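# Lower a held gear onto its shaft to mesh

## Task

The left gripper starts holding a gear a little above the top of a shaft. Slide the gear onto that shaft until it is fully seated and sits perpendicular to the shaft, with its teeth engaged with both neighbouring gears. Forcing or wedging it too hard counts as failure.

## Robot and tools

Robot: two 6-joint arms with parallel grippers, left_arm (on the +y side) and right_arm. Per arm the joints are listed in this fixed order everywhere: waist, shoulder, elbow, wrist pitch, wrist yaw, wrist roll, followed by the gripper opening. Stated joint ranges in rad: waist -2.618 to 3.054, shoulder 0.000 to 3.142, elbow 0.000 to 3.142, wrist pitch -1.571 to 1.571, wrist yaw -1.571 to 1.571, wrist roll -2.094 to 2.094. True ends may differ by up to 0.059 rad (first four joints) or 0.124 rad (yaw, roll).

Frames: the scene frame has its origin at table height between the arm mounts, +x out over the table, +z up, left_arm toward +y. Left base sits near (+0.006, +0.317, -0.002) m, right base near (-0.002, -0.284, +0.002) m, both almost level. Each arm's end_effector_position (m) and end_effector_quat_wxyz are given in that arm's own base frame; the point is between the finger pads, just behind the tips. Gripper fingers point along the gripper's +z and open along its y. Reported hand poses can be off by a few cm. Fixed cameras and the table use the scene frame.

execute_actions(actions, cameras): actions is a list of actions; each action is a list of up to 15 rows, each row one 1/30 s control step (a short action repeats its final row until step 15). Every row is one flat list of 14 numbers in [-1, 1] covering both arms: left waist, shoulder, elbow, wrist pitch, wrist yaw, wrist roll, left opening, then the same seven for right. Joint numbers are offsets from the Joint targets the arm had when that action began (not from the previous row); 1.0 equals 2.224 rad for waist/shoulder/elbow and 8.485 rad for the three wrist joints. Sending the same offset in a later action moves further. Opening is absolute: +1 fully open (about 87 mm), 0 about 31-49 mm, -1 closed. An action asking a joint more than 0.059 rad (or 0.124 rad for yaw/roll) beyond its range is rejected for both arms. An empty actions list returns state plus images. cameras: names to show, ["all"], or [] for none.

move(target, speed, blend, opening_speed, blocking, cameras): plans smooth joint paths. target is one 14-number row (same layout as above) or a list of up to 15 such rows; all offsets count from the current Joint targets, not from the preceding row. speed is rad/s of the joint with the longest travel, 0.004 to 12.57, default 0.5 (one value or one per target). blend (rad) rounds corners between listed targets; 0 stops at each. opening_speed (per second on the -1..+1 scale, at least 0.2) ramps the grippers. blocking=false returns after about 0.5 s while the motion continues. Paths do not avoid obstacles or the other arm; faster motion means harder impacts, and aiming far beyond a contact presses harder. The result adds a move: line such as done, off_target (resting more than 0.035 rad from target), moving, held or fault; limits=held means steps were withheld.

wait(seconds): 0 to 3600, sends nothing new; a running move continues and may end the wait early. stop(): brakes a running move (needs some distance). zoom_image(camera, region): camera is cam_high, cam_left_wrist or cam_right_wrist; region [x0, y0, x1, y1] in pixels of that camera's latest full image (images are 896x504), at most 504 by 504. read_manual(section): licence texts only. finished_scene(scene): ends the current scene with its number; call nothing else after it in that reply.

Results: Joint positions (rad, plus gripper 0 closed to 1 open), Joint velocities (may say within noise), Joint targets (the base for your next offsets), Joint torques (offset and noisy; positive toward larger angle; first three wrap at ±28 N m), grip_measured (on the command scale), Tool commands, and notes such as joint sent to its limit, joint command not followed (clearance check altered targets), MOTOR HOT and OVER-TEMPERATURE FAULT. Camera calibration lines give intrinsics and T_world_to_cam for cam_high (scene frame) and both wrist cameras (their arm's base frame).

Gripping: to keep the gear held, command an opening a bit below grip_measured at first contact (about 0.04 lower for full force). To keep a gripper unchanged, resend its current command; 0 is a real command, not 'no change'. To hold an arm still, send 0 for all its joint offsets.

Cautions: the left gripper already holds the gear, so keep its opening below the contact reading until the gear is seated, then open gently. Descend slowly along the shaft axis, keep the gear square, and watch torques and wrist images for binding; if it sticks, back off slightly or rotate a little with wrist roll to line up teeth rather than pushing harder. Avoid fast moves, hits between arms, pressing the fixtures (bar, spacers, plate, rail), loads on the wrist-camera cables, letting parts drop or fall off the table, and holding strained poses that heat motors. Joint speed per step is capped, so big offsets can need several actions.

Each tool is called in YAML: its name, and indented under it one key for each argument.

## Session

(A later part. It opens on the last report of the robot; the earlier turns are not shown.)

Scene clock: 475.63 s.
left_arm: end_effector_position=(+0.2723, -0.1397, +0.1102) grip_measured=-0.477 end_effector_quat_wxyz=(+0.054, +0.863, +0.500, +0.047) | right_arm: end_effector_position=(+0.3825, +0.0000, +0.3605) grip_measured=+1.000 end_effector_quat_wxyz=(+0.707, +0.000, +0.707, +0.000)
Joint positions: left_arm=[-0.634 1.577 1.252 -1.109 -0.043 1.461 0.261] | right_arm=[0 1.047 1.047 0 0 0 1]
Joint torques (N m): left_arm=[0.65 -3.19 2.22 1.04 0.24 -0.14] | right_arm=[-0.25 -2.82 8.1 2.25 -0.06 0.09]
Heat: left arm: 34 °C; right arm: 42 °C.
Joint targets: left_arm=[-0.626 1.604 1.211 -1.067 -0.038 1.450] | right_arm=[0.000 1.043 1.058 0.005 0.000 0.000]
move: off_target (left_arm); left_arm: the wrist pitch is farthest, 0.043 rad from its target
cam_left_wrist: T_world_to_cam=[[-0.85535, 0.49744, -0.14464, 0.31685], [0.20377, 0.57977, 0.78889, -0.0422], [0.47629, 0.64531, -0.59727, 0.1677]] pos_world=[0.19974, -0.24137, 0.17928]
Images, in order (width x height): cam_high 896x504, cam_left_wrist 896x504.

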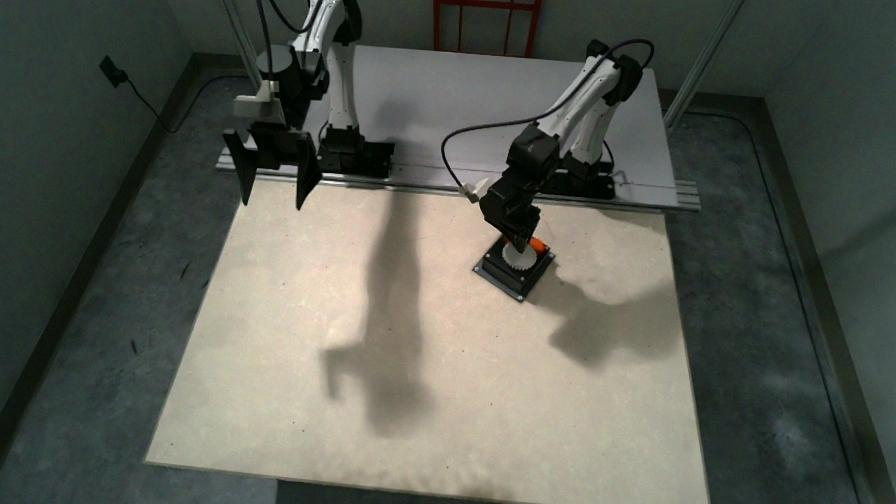

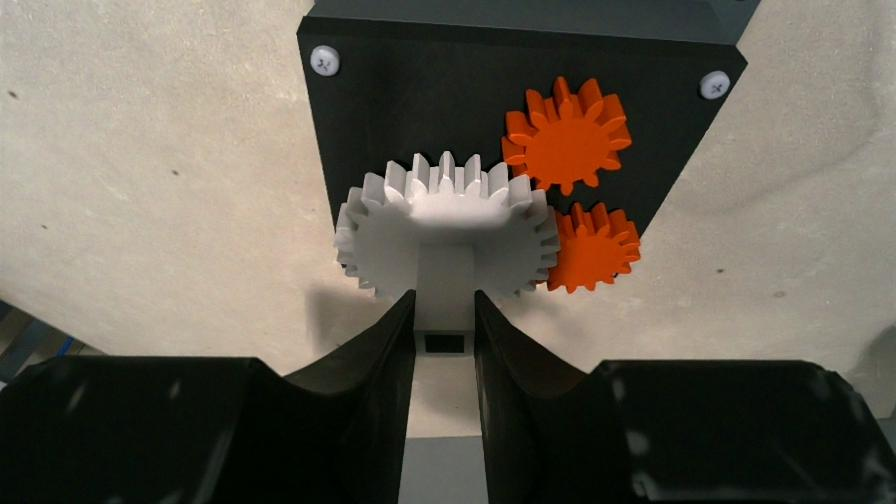

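move:
  target: [0,0.0071,0.0071,0,0,-0.01179,-1,0,0,0,0,0,0,1]
  speed: 0.05

Scene clock: 489.90 s.
left_arm: end_effector_position=(+0.2721, -0.1391, +0.1104) grip_measured=-0.477 end_effector_quat_wxyz=(+0.061, +0.840, +0.537, +0.049) | right_arm: end_effector_position=(+0.3825, +0.0000, +0.3605) grip_measured=+1.000 end_effector_quat_wxyz=(+0.707, +0.000, +0.707, +0.000)
Joint positions: left_arm=[-0.634 1.577 1.252 -1.097 -0.048 1.374 0.261] | right_arm=[0 1.047 1.047 0 0 0 1]
Joint torques (N m): left_arm=[0.58 -1.95 3.49 0.97 0.3 -0.26] | right_arm=[-0.25 -2.82 8.1 2.25 -0.06 0.09]
Heat: left arm: 33 °C; right arm: 42 °C.
Joint targets: left_arm=[-0.626 1.620 1.226 -1.067 -0.038 1.350] | right_arm=[0.000 1.043 1.058 0.005 0.000 0.000]
move: off_target (left_arm); left_arm: the shoulder is farthest, 0.043 rad from its target

execute_actions:
  actions: []

zoom_image:
  camera: "cam_left_wrist"
  region: [440, 100, 660, 310]

zoom_image:
  camera: "cam_high"
  region: [495, 225, 555, 285]

Scene clock: 496.37 s.
left_arm: end_effector_position=(+0.2720, -0.1391, +0.1104) grip_measured=-0.477 end_effector_quat_wxyz=(+0.061, +0.840, +0.537, +0.049) | right_arm: end_effector_position=(+0.3825, +0.0000, +0.3605) grip_measured=+1.000 end_effector_quat_wxyz=(+0.707, +0.000, +0.707, +0.000)
Joint positions: left_arm=[-0.634 1.577 1.252 -1.097 -0.048 1.373 0.261] | right_arm=[0 1.047 1.047 0 0 0 1]
Joint velocities: within noise
Joint torques (N m): left_arm=[0.7 -1.98 3.56 0.95 0.3 -0.28] | right_arm=[-0.25 -2.81 8.1 2.25 -0.06 0.09]
Heat: left arm: 33 °C; right arm: 42 °C.
Joint targets: left_arm=[-0.626 1.620 1.226 -1.067 -0.038 1.350] | right_arm=[0.000 1.043 1.058 0.005 0.000 0.000]
Tool commands: left_gripper/opening=-1.0 right_gripper/opening=+1.0
camera_calibration:
cam_left_wrist: T_world_to_cam=[[-0.89393, 0.4188, -0.15967, 0.31762], [0.14507, 0.60741, 0.78103, -0.02189], [0.42408, 0.67502, -0.60374, 0.1866]] pos_world=[0.20797, -0.24568, 0.18047]

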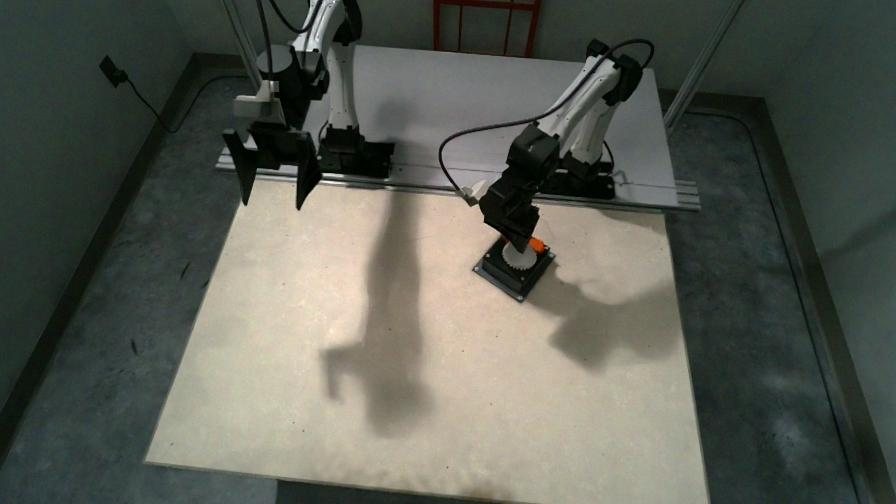

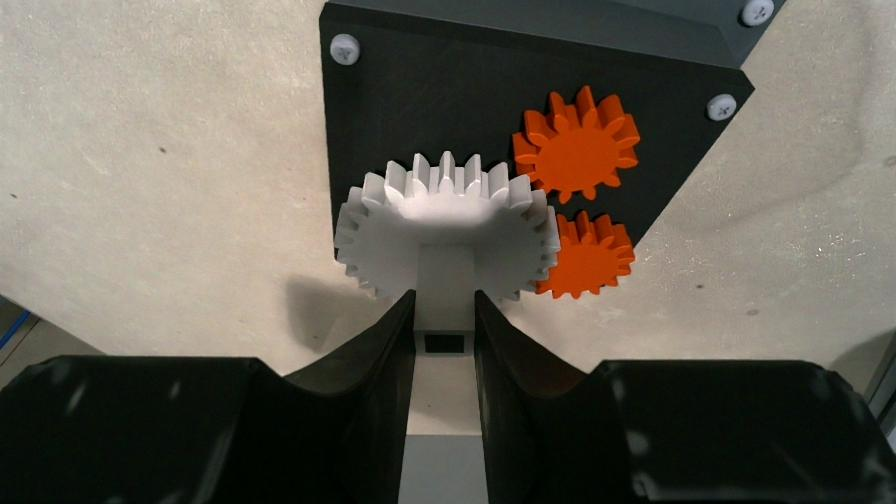

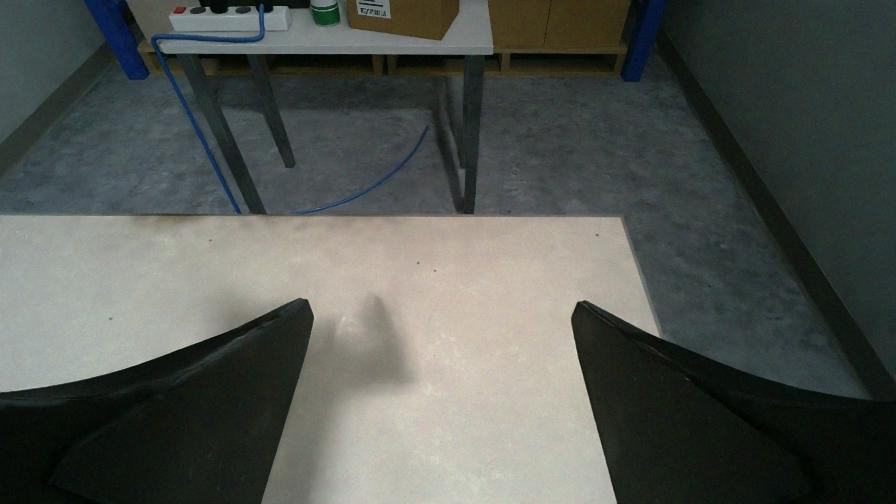

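Scaled by 2.291 from the camera's image (finer frame: 1280x720).

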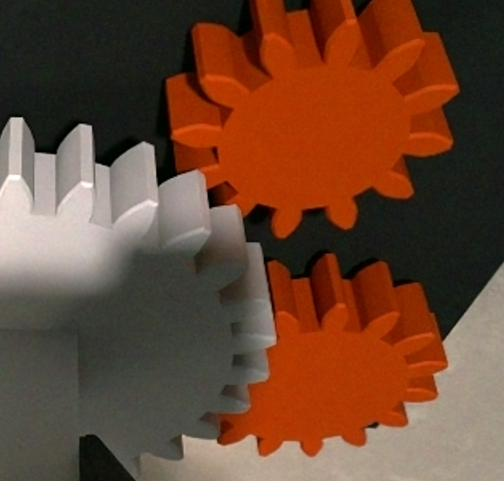

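Scaled by 8.400 from the camera's image (finer frame: 1280x720).

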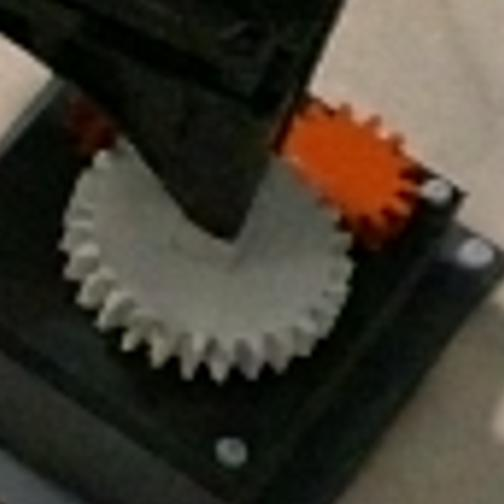

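move:
  target:
    - [0,-0.0071,-0.0071,0,0,0.01179,-1,0,0,0,0,0,0,1]
    - [0,-0.0142,-0.0142,0,0,0.0248,-1,0,0,0,0,0,0,1]
  speed: 0.06
  blend: [0.01,0]
  cameras: ["cam_left_wrist"]

zoom_image:
  camera: "cam_left_wrist"
  region: [440, 60, 660, 310]

Scene clock: 508.40 s.
left_arm: end_effector_position=(+0.2754, -0.1384, +0.1058) grip_measured=-0.476 end_effector_quat_wxyz=(+0.047, +0.882, +0.465, +0.055) | right_arm: end_effector_position=(+0.3825, +0.0000, +0.3605) grip_measured=+1.000 end_effector_quat_wxyz=(+0.707, +0.000, +0.707, +0.000)
Joint positions: left_arm=[-0.634 1.577 1.23 -1.091 -0.058 1.541 0.262] | right_arm=[0 1.047 1.047 0 0 0 1]
Joint torques (N m): left_arm=[0.65 -4.44 2.69 0.87 0.39 0.15] | right_arm=[-0.25 -2.82 8.09 2.25 -0.06 0.09]
Heat: left arm: 32 °C; right arm: 42 °C.
Joint targets: left_arm=[-0.626 1.588 1.195 -1.067 -0.038 1.560] | right_arm=[0.000 1.043 1.058 0.005 0.000 0.000]
move: off_target (left_arm); left_arm: the elbow is farthest, 0.036 rad from its target
cam_left_wrist: T_world_to_cam=[[-0.81259, 0.56612, -0.13859, 0.31533], [0.24032, 0.54208, 0.80523, -0.05717], [0.53098, 0.62101, -0.57654, 0.14219]] pos_world=[0.19447, -0.23583, 0.17172]

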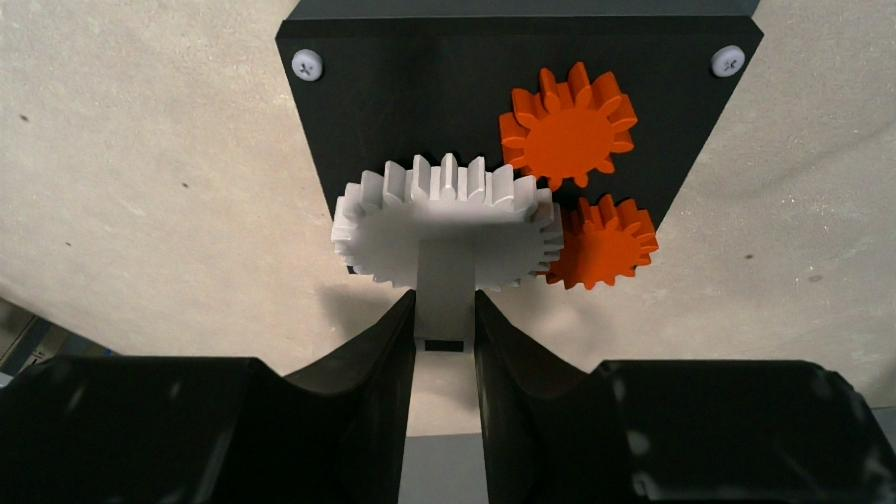

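Scaled by 2.016 from the camera's image (finer frame: 1280x720).

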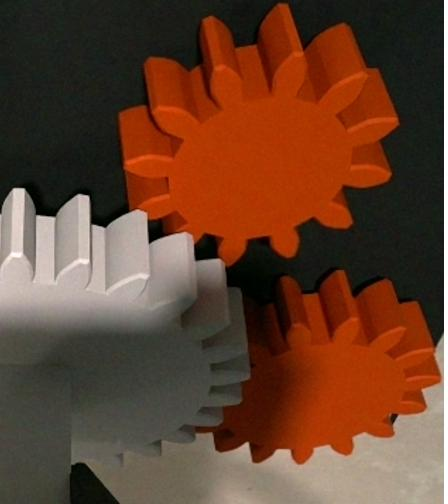

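move:
  target: [0,-0.0207,-0.0022,0,0,0,-1,0,0,0,0,0,0,1]
  speed: 0.06
  cameras: ["cam_left_wrist","cam_high"]

zoom_image:
  camera: "cam_left_wrist"
  region: [320, 60, 680, 370]

zoom_image:
  camera: "cam_high"
  region: [495, 225, 555, 285]

Scene clock: 533.23 s.
left_arm: end_effector_position=(+0.2746, -0.1378, +0.1069) grip_measured=-0.476 end_effector_quat_wxyz=(+0.054, +0.883, +0.462, +0.059) | right_arm: end_effector_position=(+0.3825, +0.0000, +0.3605) grip_measured=+1.000 end_effector_quat_wxyz=(+0.707, +0.000, +0.707, +0.000)
Joint positions: left_arm=[-0.634 1.557 1.212 -1.076 -0.058 1.547 0.262] | right_arm=[0 1.047 1.047 0 0 0 1]
Joint torques (N m): left_arm=[0.64 -6.23 3.96 0.75 0.39 0.12] | right_arm=[-0.27 -2.82 8.1 2.25 -0.06 0.1]
Heat: left arm: 32 °C; right arm: 42 °C.
Joint targets: left_arm=[-0.626 1.542 1.190 -1.067 -0.038 1.561] | right_arm=[0.000 1.043 1.058 0.005 0.000 0.000]
move: done
cam_left_wrist: T_world_to_cam=[[-0.80759, 0.56904, -0.15487, 0.31527], [0.23221, 0.54822, 0.80345, -0.05482], [0.5421, 0.6129, -0.57488, 0.13855]] pos_world=[0.19223, -0.23427, 0.17252]
Images, in order (width x height): cam_high 896x504, cam_left_wrist 896x504.

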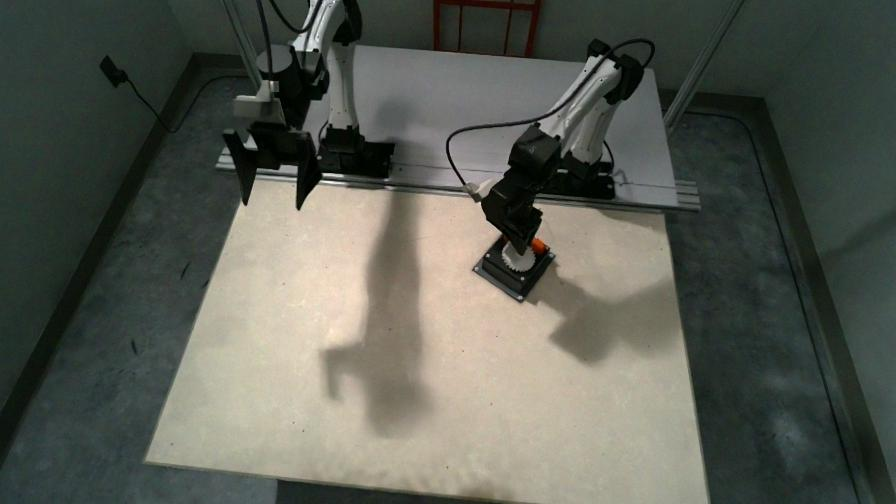

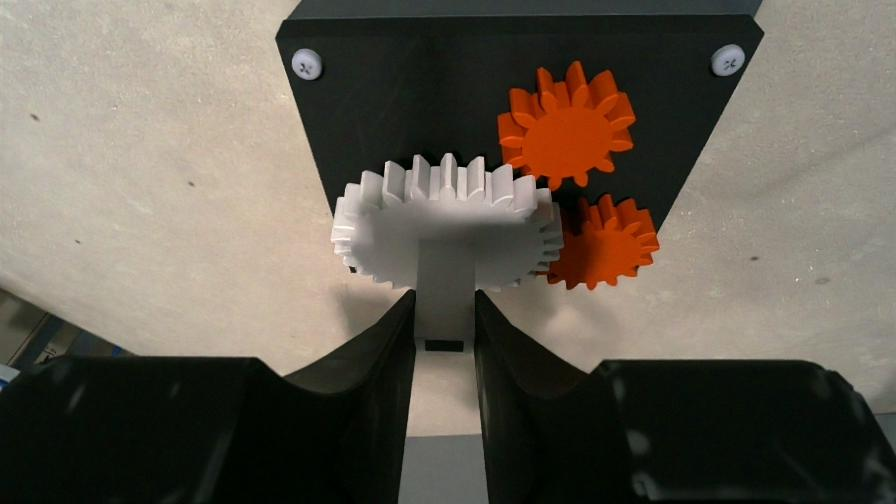

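Scaled by 1.400 from the camera's image (finer frame: 1280x720).

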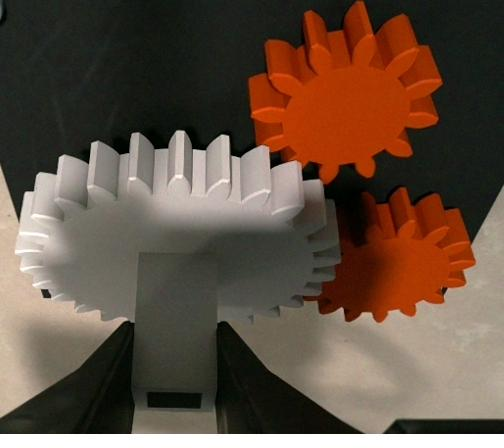

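Scaled by 8.400 from the camera's image (finer frame: 1280x720).

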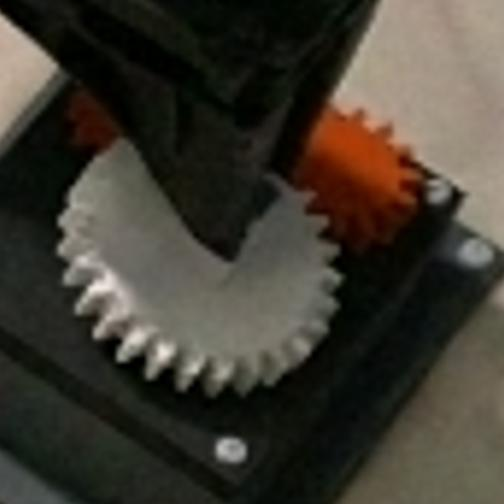

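move:
  target: [-0.0117,-0.0027,-0.0027,0,0,0,-1,0,0,0,0,0,0,1]
  speed: 0.06
  cameras: ["cam_left_wrist","cam_high"]

zoom_image:
  camera: "cam_left_wrist"
  region: [320, 60, 680, 370]

zoom_image:
  camera: "cam_high"
  region: [495, 225, 555, 285]

Scene clock: 552.63 s.
left_arm: end_effector_position=(+0.2739, -0.1385, +0.1070) grip_measured=-0.476 end_effector_quat_wxyz=(+0.056, +0.884, +0.460, +0.060) | right_arm: end_effector_position=(+0.3825, +0.0000, +0.3605) grip_measured=+1.000 end_effector_quat_wxyz=(+0.707, +0.000, +0.707, +0.000)
Joint positions: left_arm=[-0.638 1.551 1.206 -1.071 -0.059 1.548 0.262] | right_arm=[0 1.047 1.047 0 0 0 1]
Joint torques (N m): left_arm=[-1.35 -6.16 3.95 0.69 0.42 0.1] | right_arm=[-0.25 -2.82 8.09 2.25 -0.06 0.09]
Heat: left arm: 33 °C; right arm: 42 °C.
Joint targets: left_arm=[-0.652 1.536 1.184 -1.067 -0.038 1.561] | right_arm=[0.000 1.043 1.058 0.005 0.000 0.000]
move: done
cam_left_wrist: T_world_to_cam=[[-0.80416, 0.57266, -0.15931, 0.31514], [0.23152, 0.5486, 0.80339, -0.05405], [0.54747, 0.60917, -0.57375, 0.13733]] pos_world=[0.19076, -0.23448, 0.17242]
Images, in order (width x height): cam_high 896x504, cam_left_wrist 896x504.

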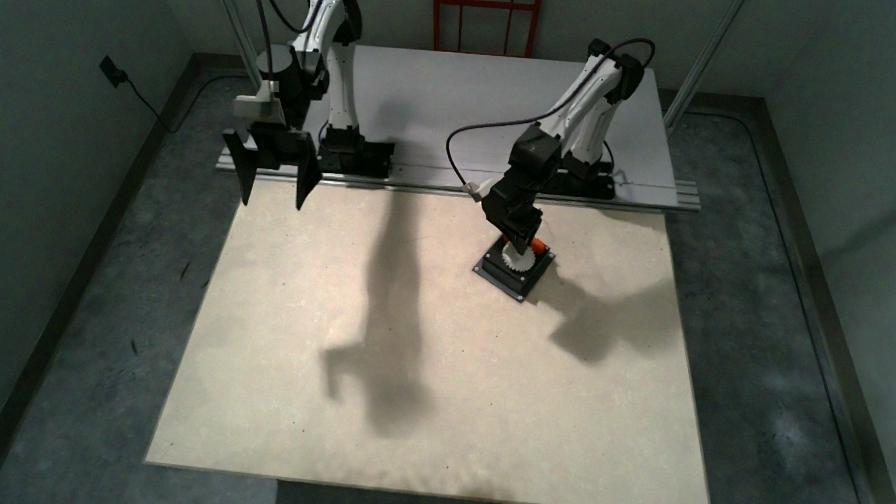

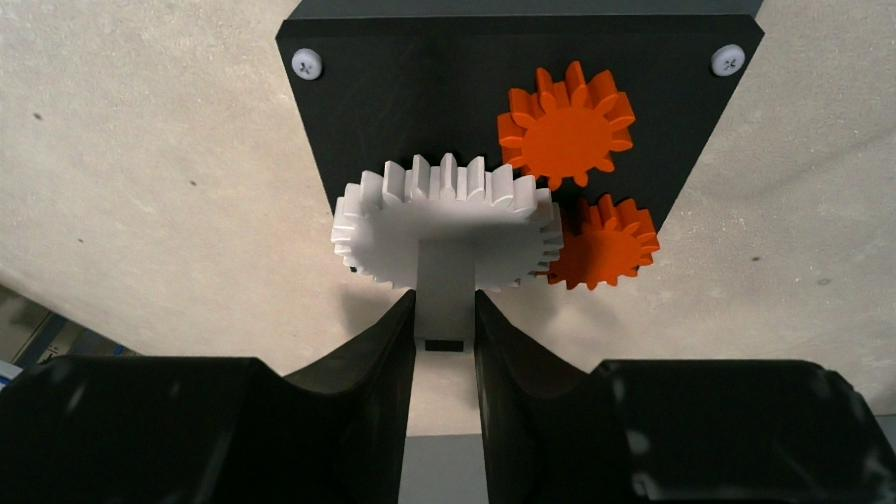

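Scaled by 1.400 from the camera's image (finer frame: 1280x720).

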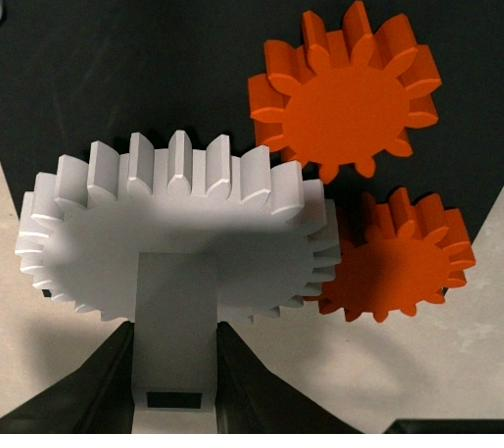

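Scaled by 8.400 from the camera's image (finer frame: 1280x720).

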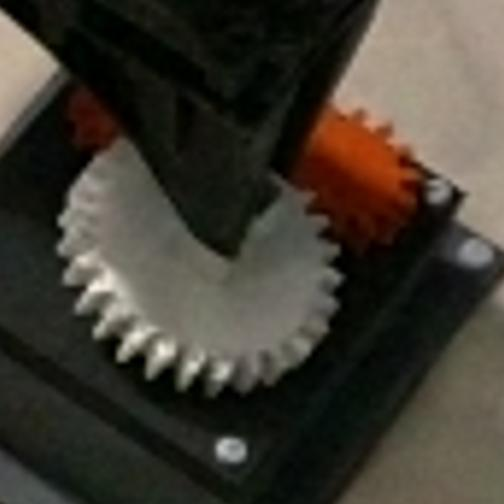

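move:
  target: [0,0,0,0,0,0,-0.15,0,0,0,0,0,0,1]
  opening_speed: 0.3
  cameras: ["cam_left_wrist","cam_high"]

zoom_image:
  camera: "cam_left_wrist"
  region: [320, 60, 680, 370]

zoom_image:
  camera: "cam_high"
  region: [495, 225, 555, 285]

Scene clock: 582.63 s.
left_arm: end_effector_position=(+0.2709, -0.1406, +0.1035) grip_measured=-0.151 end_effector_quat_wxyz=(+0.057, +0.886, +0.458, +0.054) | right_arm: end_effector_position=(+0.3825, +0.0000, +0.3605) grip_measured=+1.000 end_effector_quat_wxyz=(+0.707, +0.000, +0.707, +0.000)
Joint positions: left_arm=[-0.643 1.551 1.194 -1.065 -0.048 1.548 0.425] | right_arm=[0 1.047 1.047 0 0 0 1]
Joint torques (N m): left_arm=[-0.99 -6.24 4.63 0.64 0.27 0.1] | right_arm=[-0.25 -2.82 8.1 2.25 -0.06 0.09]
Heat: left arm: 34 °C; right arm: 43 °C.
Joint targets: left_arm=[-0.652 1.536 1.184 -1.067 -0.038 1.561] | right_arm=[0.000 1.043 1.058 0.005 0.000 0.000]
move: done
cam_left_wrist: T_world_to_cam=[[-0.8018, 0.57735, -0.15423, 0.31283], [0.24371, 0.55156, 0.79774, -0.05174], [0.54564, 0.60204, -0.58295, 0.13858]] pos_world=[0.18782, -0.23551, 0.17031]
Images, in order (width x height): cam_high 896x504, cam_left_wrist 896x504.

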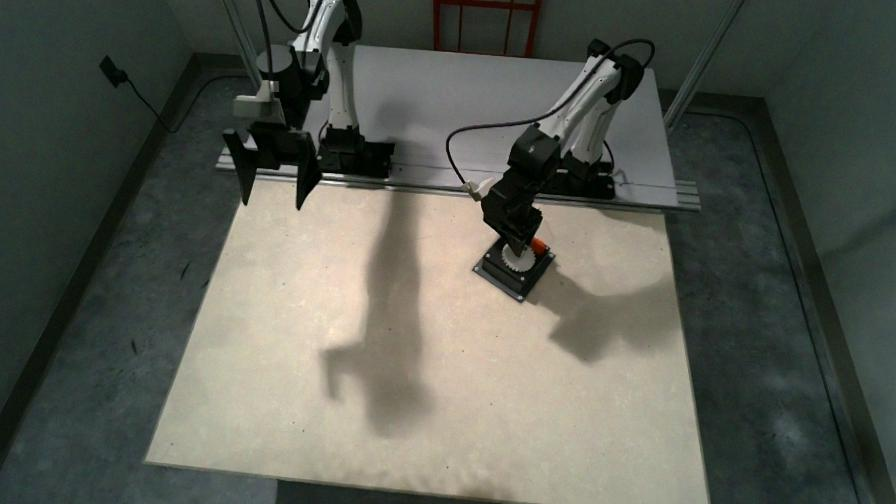

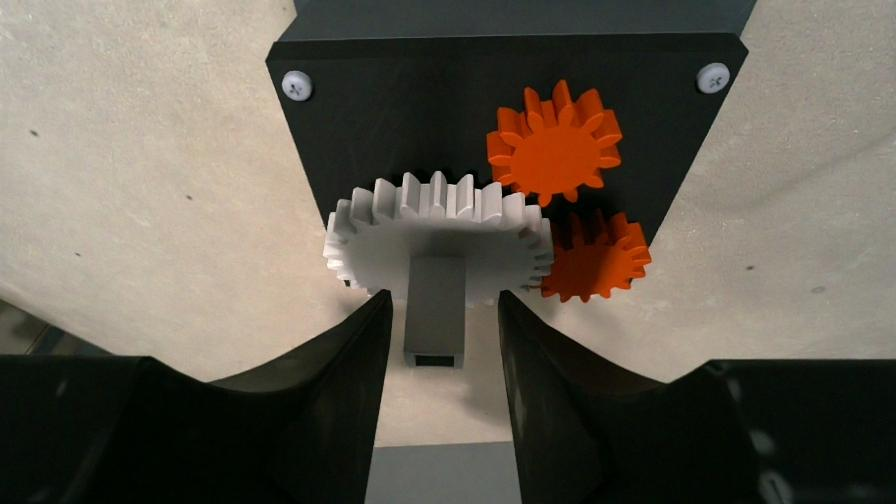

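Scaled by 1.400 from the camera's image (finer frame: 1280x720).

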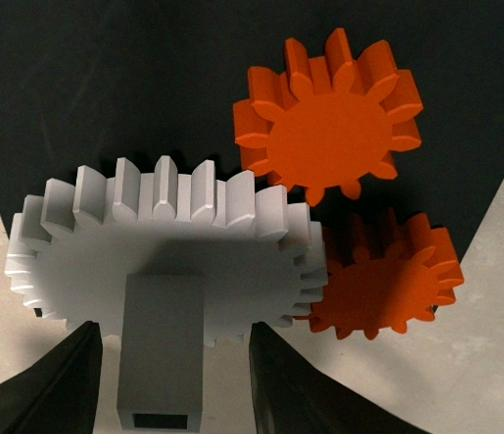

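Scaled by 8.400 from the camera's image (finer frame: 1280x720).

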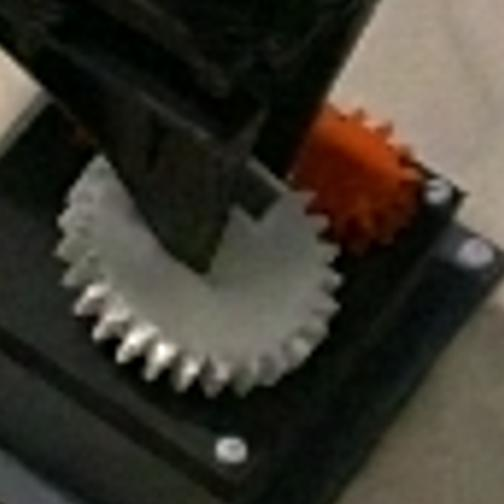

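move:
  target:
    - [0,0.0165,0.004,0,0,0,-0.15,0,0,0,0,0,0,1]
    - [0,0.0165,0.004,0,0,0,-1,0,0,0,0,0,0,1]
  opening_speed: 0.4
  speed: 0.05

move:
  target: [-0.009,0,0,0,0,0,-1,0,0,0,0,0,0,1]
  speed: 0.04
  cameras: ["cam_left_wrist","cam_high"]

zoom_image:
  camera: "cam_left_wrist"
  region: [320, 60, 680, 370]

zoom_image:
  camera: "cam_high"
  region: [495, 225, 555, 285]

Scene clock: 607.30 s.
left_arm: end_effector_position=(+0.2726, -0.1419, +0.1038) grip_measured=-0.476 end_effector_quat_wxyz=(+0.061, +0.885, +0.457, +0.056) | right_arm: end_effector_position=(+0.3825, +0.0000, +0.3605) grip_measured=+1.000 end_effector_quat_wxyz=(+0.707, +0.000, +0.707, +0.000)
Joint positions: left_arm=[-0.643 1.551 1.194 -1.057 -0.047 1.549 0.262] | right_arm=[0 1.047 1.047 0 0 0 1]
Joint torques (N m): left_arm=[-0.85 -3.44 5.53 0.55 0.29 0.06] | right_arm=[-0.25 -2.81 8.1 2.25 -0.07 0.09]
Heat: left arm: 34 °C; right arm: 43 °C.
Joint targets: left_arm=[-0.652 1.573 1.193 -1.067 -0.038 1.560] | right_arm=[0.000 1.043 1.058 0.005 0.000 0.000]
move: done

Scene clock: 608.17 s.
left_arm: end_effector_position=(+0.2723, -0.1430, +0.1046) grip_measured=-0.476 end_effector_quat_wxyz=(+0.057, +0.888, +0.452, +0.063) | right_arm: end_effector_position=(+0.3825, +0.0000, +0.3605) grip_measured=+1.000 end_effector_quat_wxyz=(+0.707, +0.000, +0.707, +0.000)
Joint positions: left_arm=[-0.656 1.551 1.194 -1.057 -0.064 1.549 0.262] | right_arm=[0 1.047 1.047 0 0 0 1]
Joint torques (N m): left_arm=[-1.66 -3.37 5.48 0.59 0.46 0.12] | right_arm=[-0.25 -2.81 8.09 2.25 -0.06 0.09]
Heat: left arm: 34 °C; right arm: 43 °C.
Joint targets: left_arm=[-0.672 1.573 1.193 -1.067 -0.038 1.560] | right_arm=[0.000 1.043 1.058 0.005 0.000 0.000]
move: done
cam_left_wrist: T_world_to_cam=[[-0.79305, 0.587, -0.16276, 0.31544], [0.23647, 0.54292, 0.80581, -0.05186], [0.56138, 0.60056, -0.56937, 0.134]] pos_world=[0.1872, -0.23749, 0.16943]
Images, in order (width x height): cam_high 896x504, cam_left_wrist 896x504.

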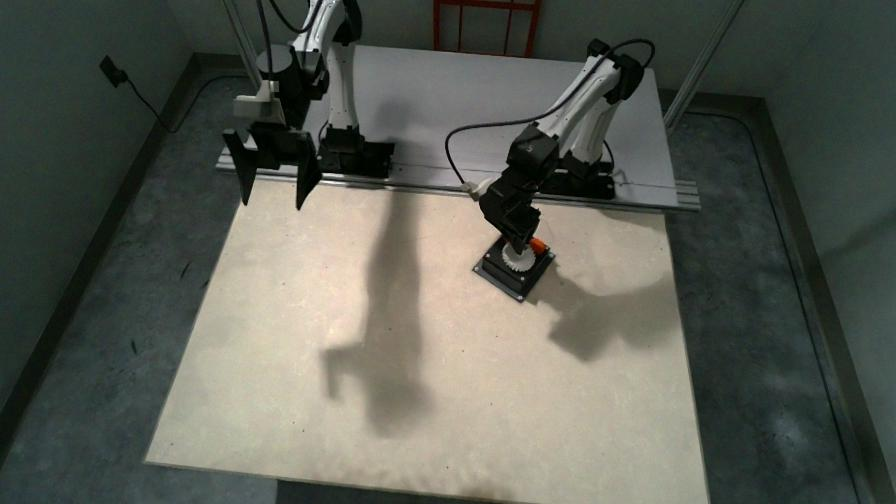

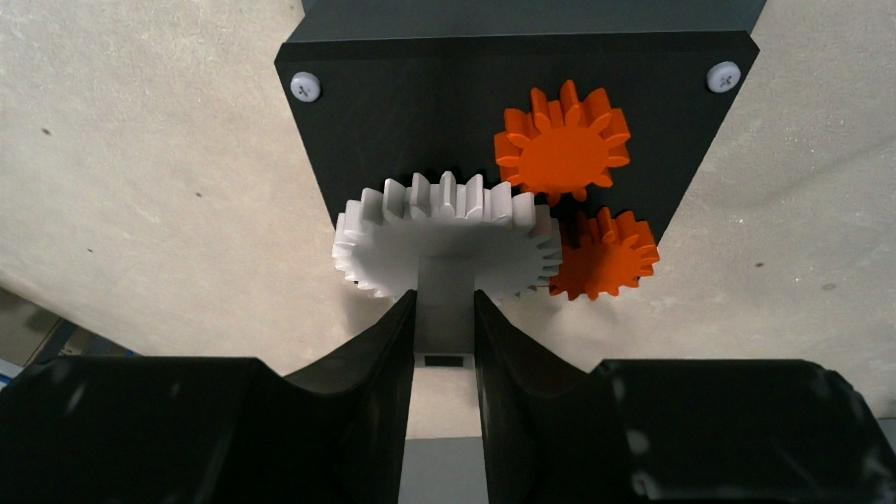

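Scaled by 1.400 from the camera's image (finer frame: 1280x720).

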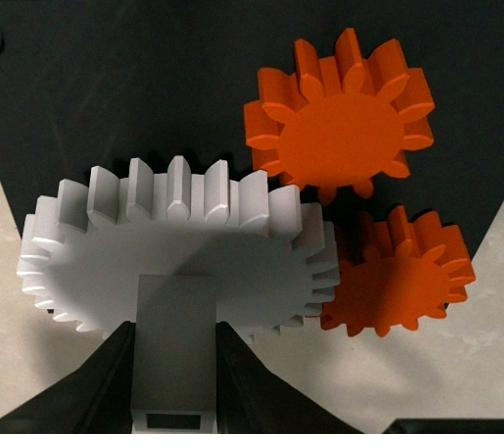

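Scaled by 8.400 from the camera's image (finer frame: 1280x720).

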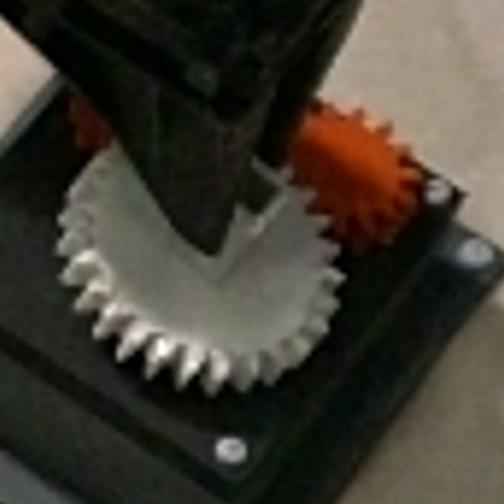

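move:
  target: [-0.0135,0,0.009,0,0,0,-1,0,0,0,0,0,0,1]
  speed: 0.04
  cameras: ["cam_left_wrist","cam_high"]

zoom_image:
  camera: "cam_left_wrist"
  region: [320, 60, 680, 370]

zoom_image:
  camera: "cam_high"
  region: [495, 225, 555, 285]

Scene clock: 615.97 s.
left_arm: end_effector_position=(+0.2715, -0.1443, +0.1054) grip_measured=-0.476 end_effector_quat_wxyz=(+0.048, +0.892, +0.443, +0.075) | right_arm: end_effector_position=(+0.3825, +0.0000, +0.3605) grip_measured=+1.000 end_effector_quat_wxyz=(+0.707, +0.000, +0.707, +0.000)
Joint positions: left_arm=[-0.679 1.554 1.194 -1.06 -0.096 1.549 0.262] | right_arm=[0 1.047 1.047 0 0 0 1]
Joint torques (N m): left_arm=[-2.22 -3.63 7.04 0.6 0.83 0.07] | right_arm=[-0.24 -2.81 8.1 2.25 -0.06 0.09]
Heat: left arm: 34 °C; right arm: 43 °C.
Joint targets: left_arm=[-0.702 1.573 1.213 -1.067 -0.038 1.560] | right_arm=[0.000 1.043 1.058 0.005 0.000 0.000]
move: off_target (left_arm); left_arm: the wrist yaw is farthest, 0.058 rad from its target
cam_left_wrist: T_world_to_cam=[[-0.7798, 0.60604, -0.15693, 0.31429], [0.23432, 0.51502, 0.82453, -0.05695], [0.58052, 0.6062, -0.54362, 0.12859]] pos_world=[0.18378, -0.23909, 0.16618]
Images, in order (width x height): cam_high 896x504, cam_left_wrist 896x504.

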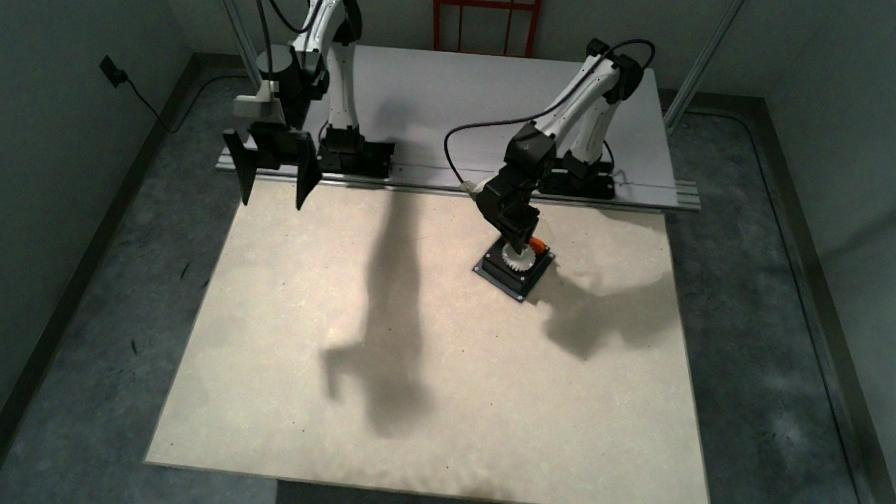

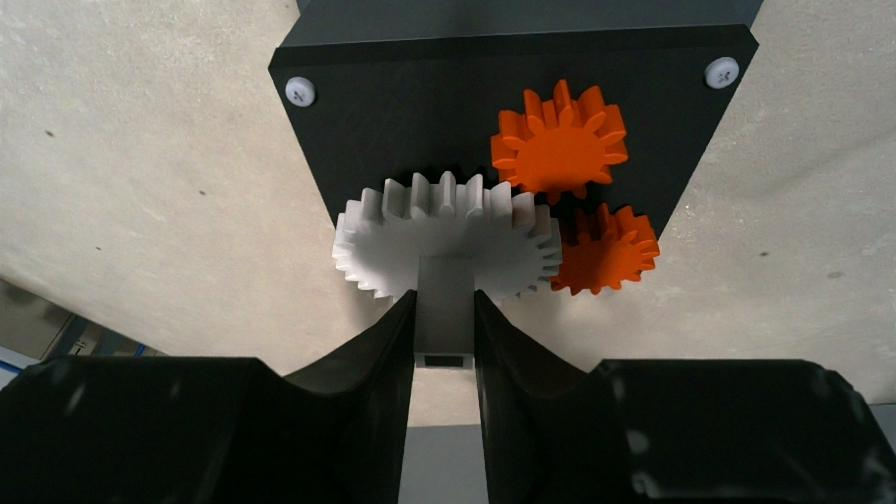

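Scaled by 1.400 from the camera's image (finer frame: 1280x720).

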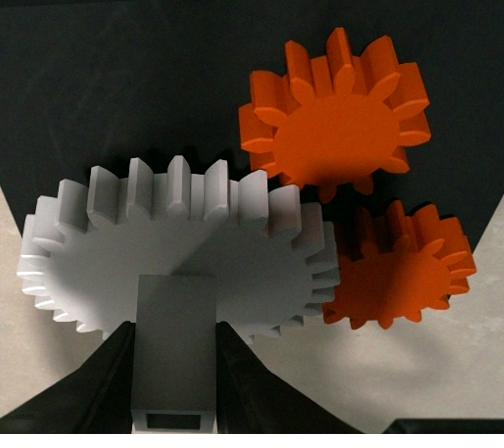

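Scaled by 8.400 from the camera's image (finer frame: 1280x720).

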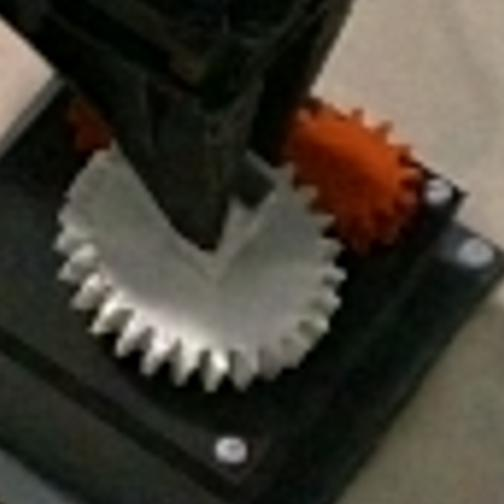

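move:
  target: [-0.0112,0,0,0,-0.0144,0,-1,0,0,0,0,0,0,1]
  speed: 0.06
  cameras: ["cam_left_wrist","cam_high"]

zoom_image:
  camera: "cam_left_wrist"
  region: [320, 60, 680, 370]

zoom_image:
  camera: "cam_high"
  region: [495, 225, 555, 285]

Scene clock: 626.60 s.
left_arm: end_effector_position=(+0.2715, -0.1450, +0.1090) grip_measured=-0.476 end_effector_quat_wxyz=(+0.035, +0.898, +0.428, +0.101) | right_arm: end_effector_position=(+0.3825, +0.0000, +0.3605) grip_measured=+1.000 end_effector_quat_wxyz=(+0.707, +0.000, +0.707, +0.000)
Joint positions: left_arm=[-0.715 1.554 1.194 -1.066 -0.157 1.549 0.262] | right_arm=[0 1.047 1.047 0 0 0 1]
Joint torques (N m): left_arm=[-1.1 -3.67 7.12 0.62 0.09 0.09] | right_arm=[-0.25 -2.81 8.1 2.25 -0.06 0.09]
Heat: left arm: 33 °C; right arm: 43 °C.
Joint targets: left_arm=[-0.727 1.573 1.213 -1.067 -0.160 1.560] | right_arm=[0.000 1.043 1.058 0.005 0.000 0.000]
move: done
cam_left_wrist: T_world_to_cam=[[-0.75753, 0.63467, -0.15279, 0.31287], [0.21831, 0.46688, 0.85695, -0.06581], [0.61522, 0.61581, -0.49222, 0.11739]] pos_world=[0.17915, -0.24013, 0.16198]
Images, in order (width x height): cam_high 896x504, cam_left_wrist 896x504.

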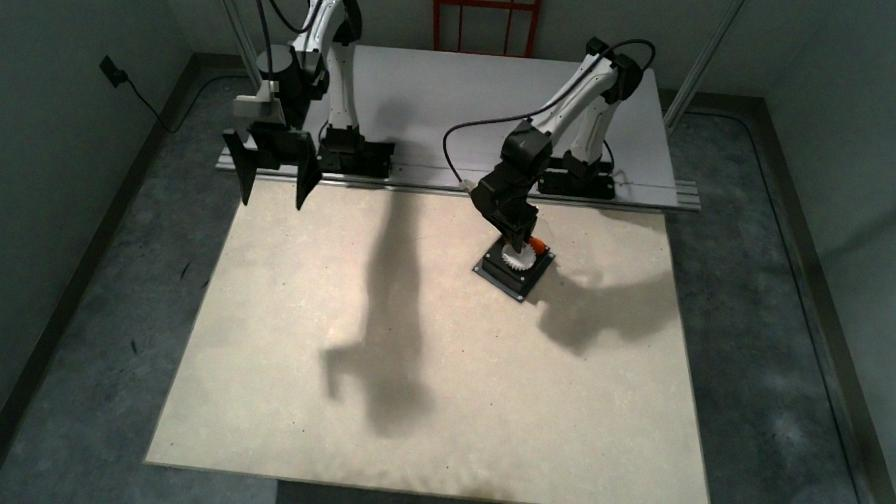

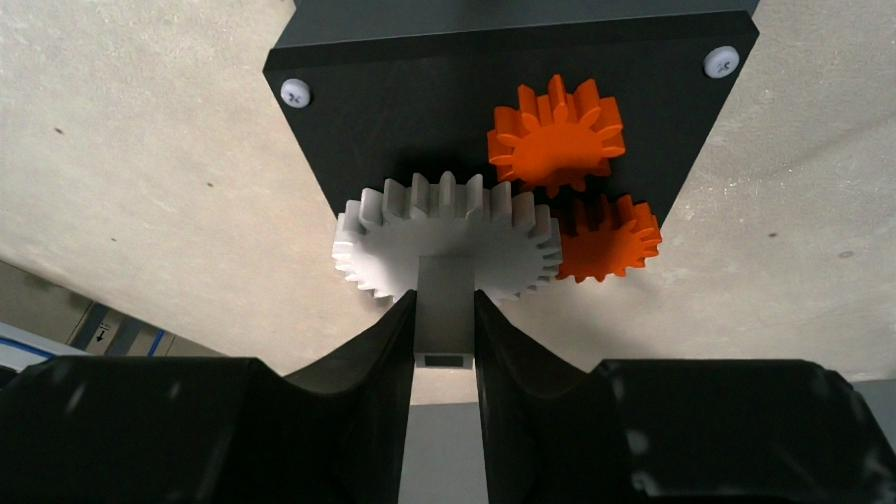

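Scaled by 1.400 from the camera's image (finer frame: 1280x720).

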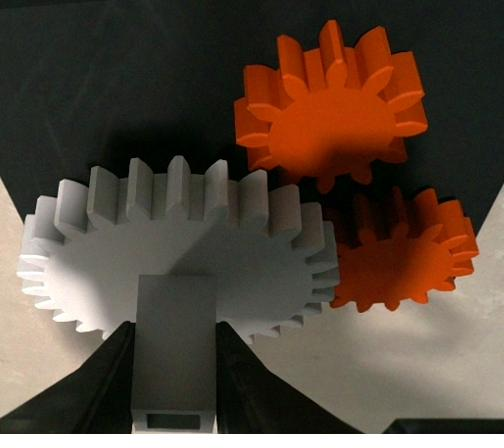

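Scaled by 8.400 from the camera's image (finer frame: 1280x720).

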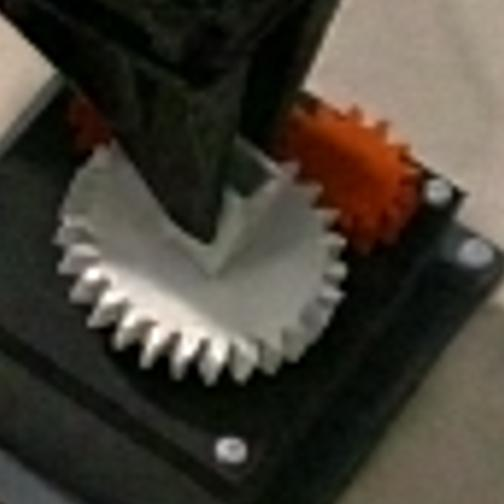

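move:
  target: [-0.0184,0,0,0,-0.00943,0,-1,0,0,0,0,0,0,1]
  speed: 0.06
  cameras: ["cam_left_wrist","cam_high"]

zoom_image:
  camera: "cam_left_wrist"
  region: [320, 60, 680, 370]

zoom_image:
  camera: "cam_high"
  region: [495, 225, 555, 285]

Scene clock: 653.20 s.
left_arm: end_effector_position=(+0.2708, -0.1458, +0.1139) grip_measured=-0.476 end_effector_quat_wxyz=(+0.019, +0.903, +0.409, +0.130) | right_arm: end_effector_position=(+0.3825, +0.0000, +0.3605) grip_measured=+1.000 end_effector_quat_wxyz=(+0.707, +0.000, +0.707, +0.000)
Joint positions: left_arm=[-0.757 1.554 1.194 -1.076 -0.227 1.549 0.262] | right_arm=[0 1.047 1.047 0 0 0 1]
Joint torques (N m): left_arm=[-1.14 -3.63 7.08 0.71 -0.12 0.11] | right_arm=[-0.25 -2.82 8.09 2.25 -0.06 0.09]
Heat: left arm: 33 °C; right arm: 43 °C.
Joint targets: left_arm=[-0.768 1.573 1.213 -1.067 -0.240 1.560] | right_arm=[0.000 1.043 1.058 0.005 0.000 0.000]
move: done
cam_left_wrist: T_world_to_cam=[[-0.73053, 0.66749, -0.1442, 0.31012], [0.19815, 0.40927, 0.89064, -0.07613], [0.65351, 0.62206, -0.43125, 0.10435]] pos_world=[0.17344, -0.24076, 0.15752]
Images, in order (width x height): cam_high 896x504, cam_left_wrist 896x504.

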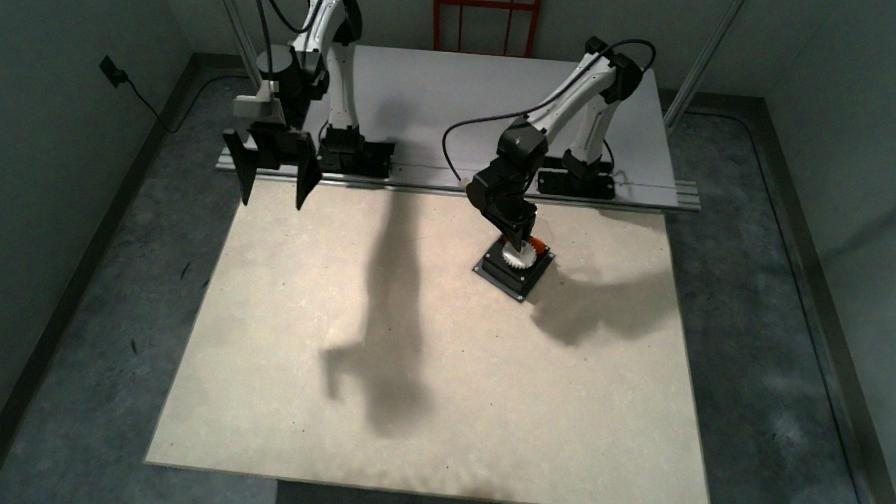

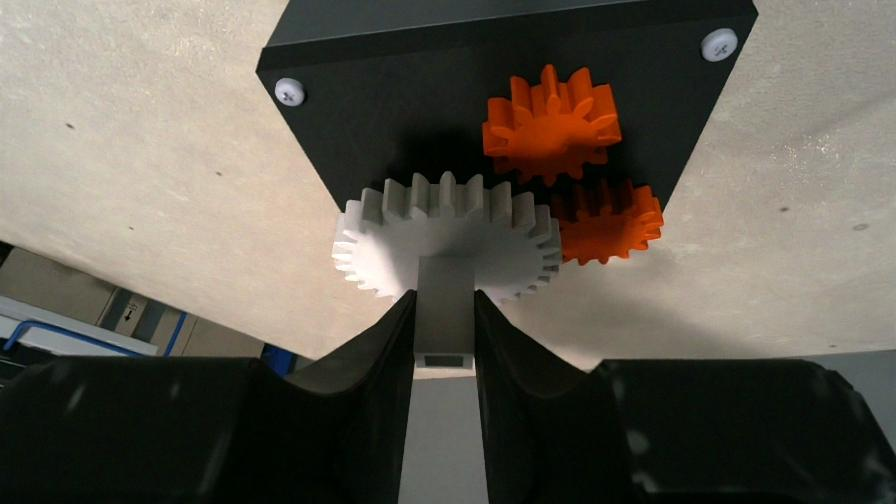

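Scaled by 1.400 from the camera's image (finer frame: 1280x720).

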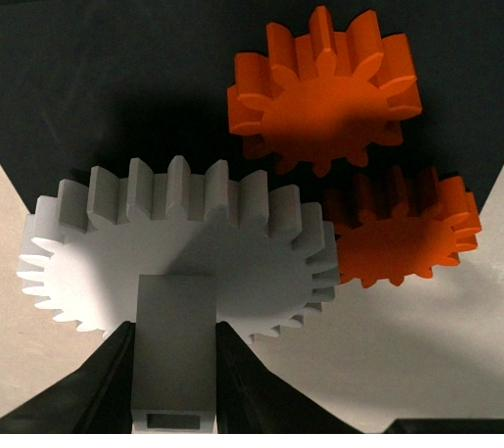

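Scaled by 8.400 from the camera's image (finer frame: 1280x720).

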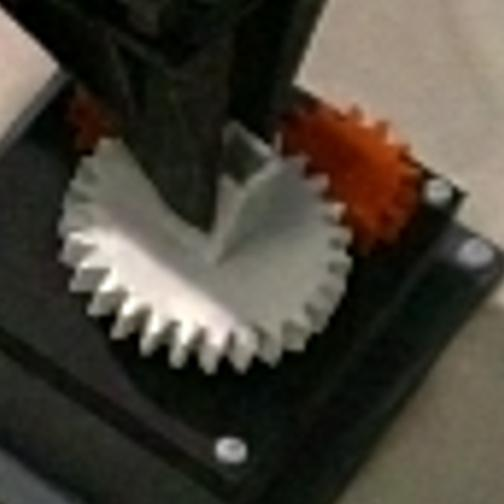

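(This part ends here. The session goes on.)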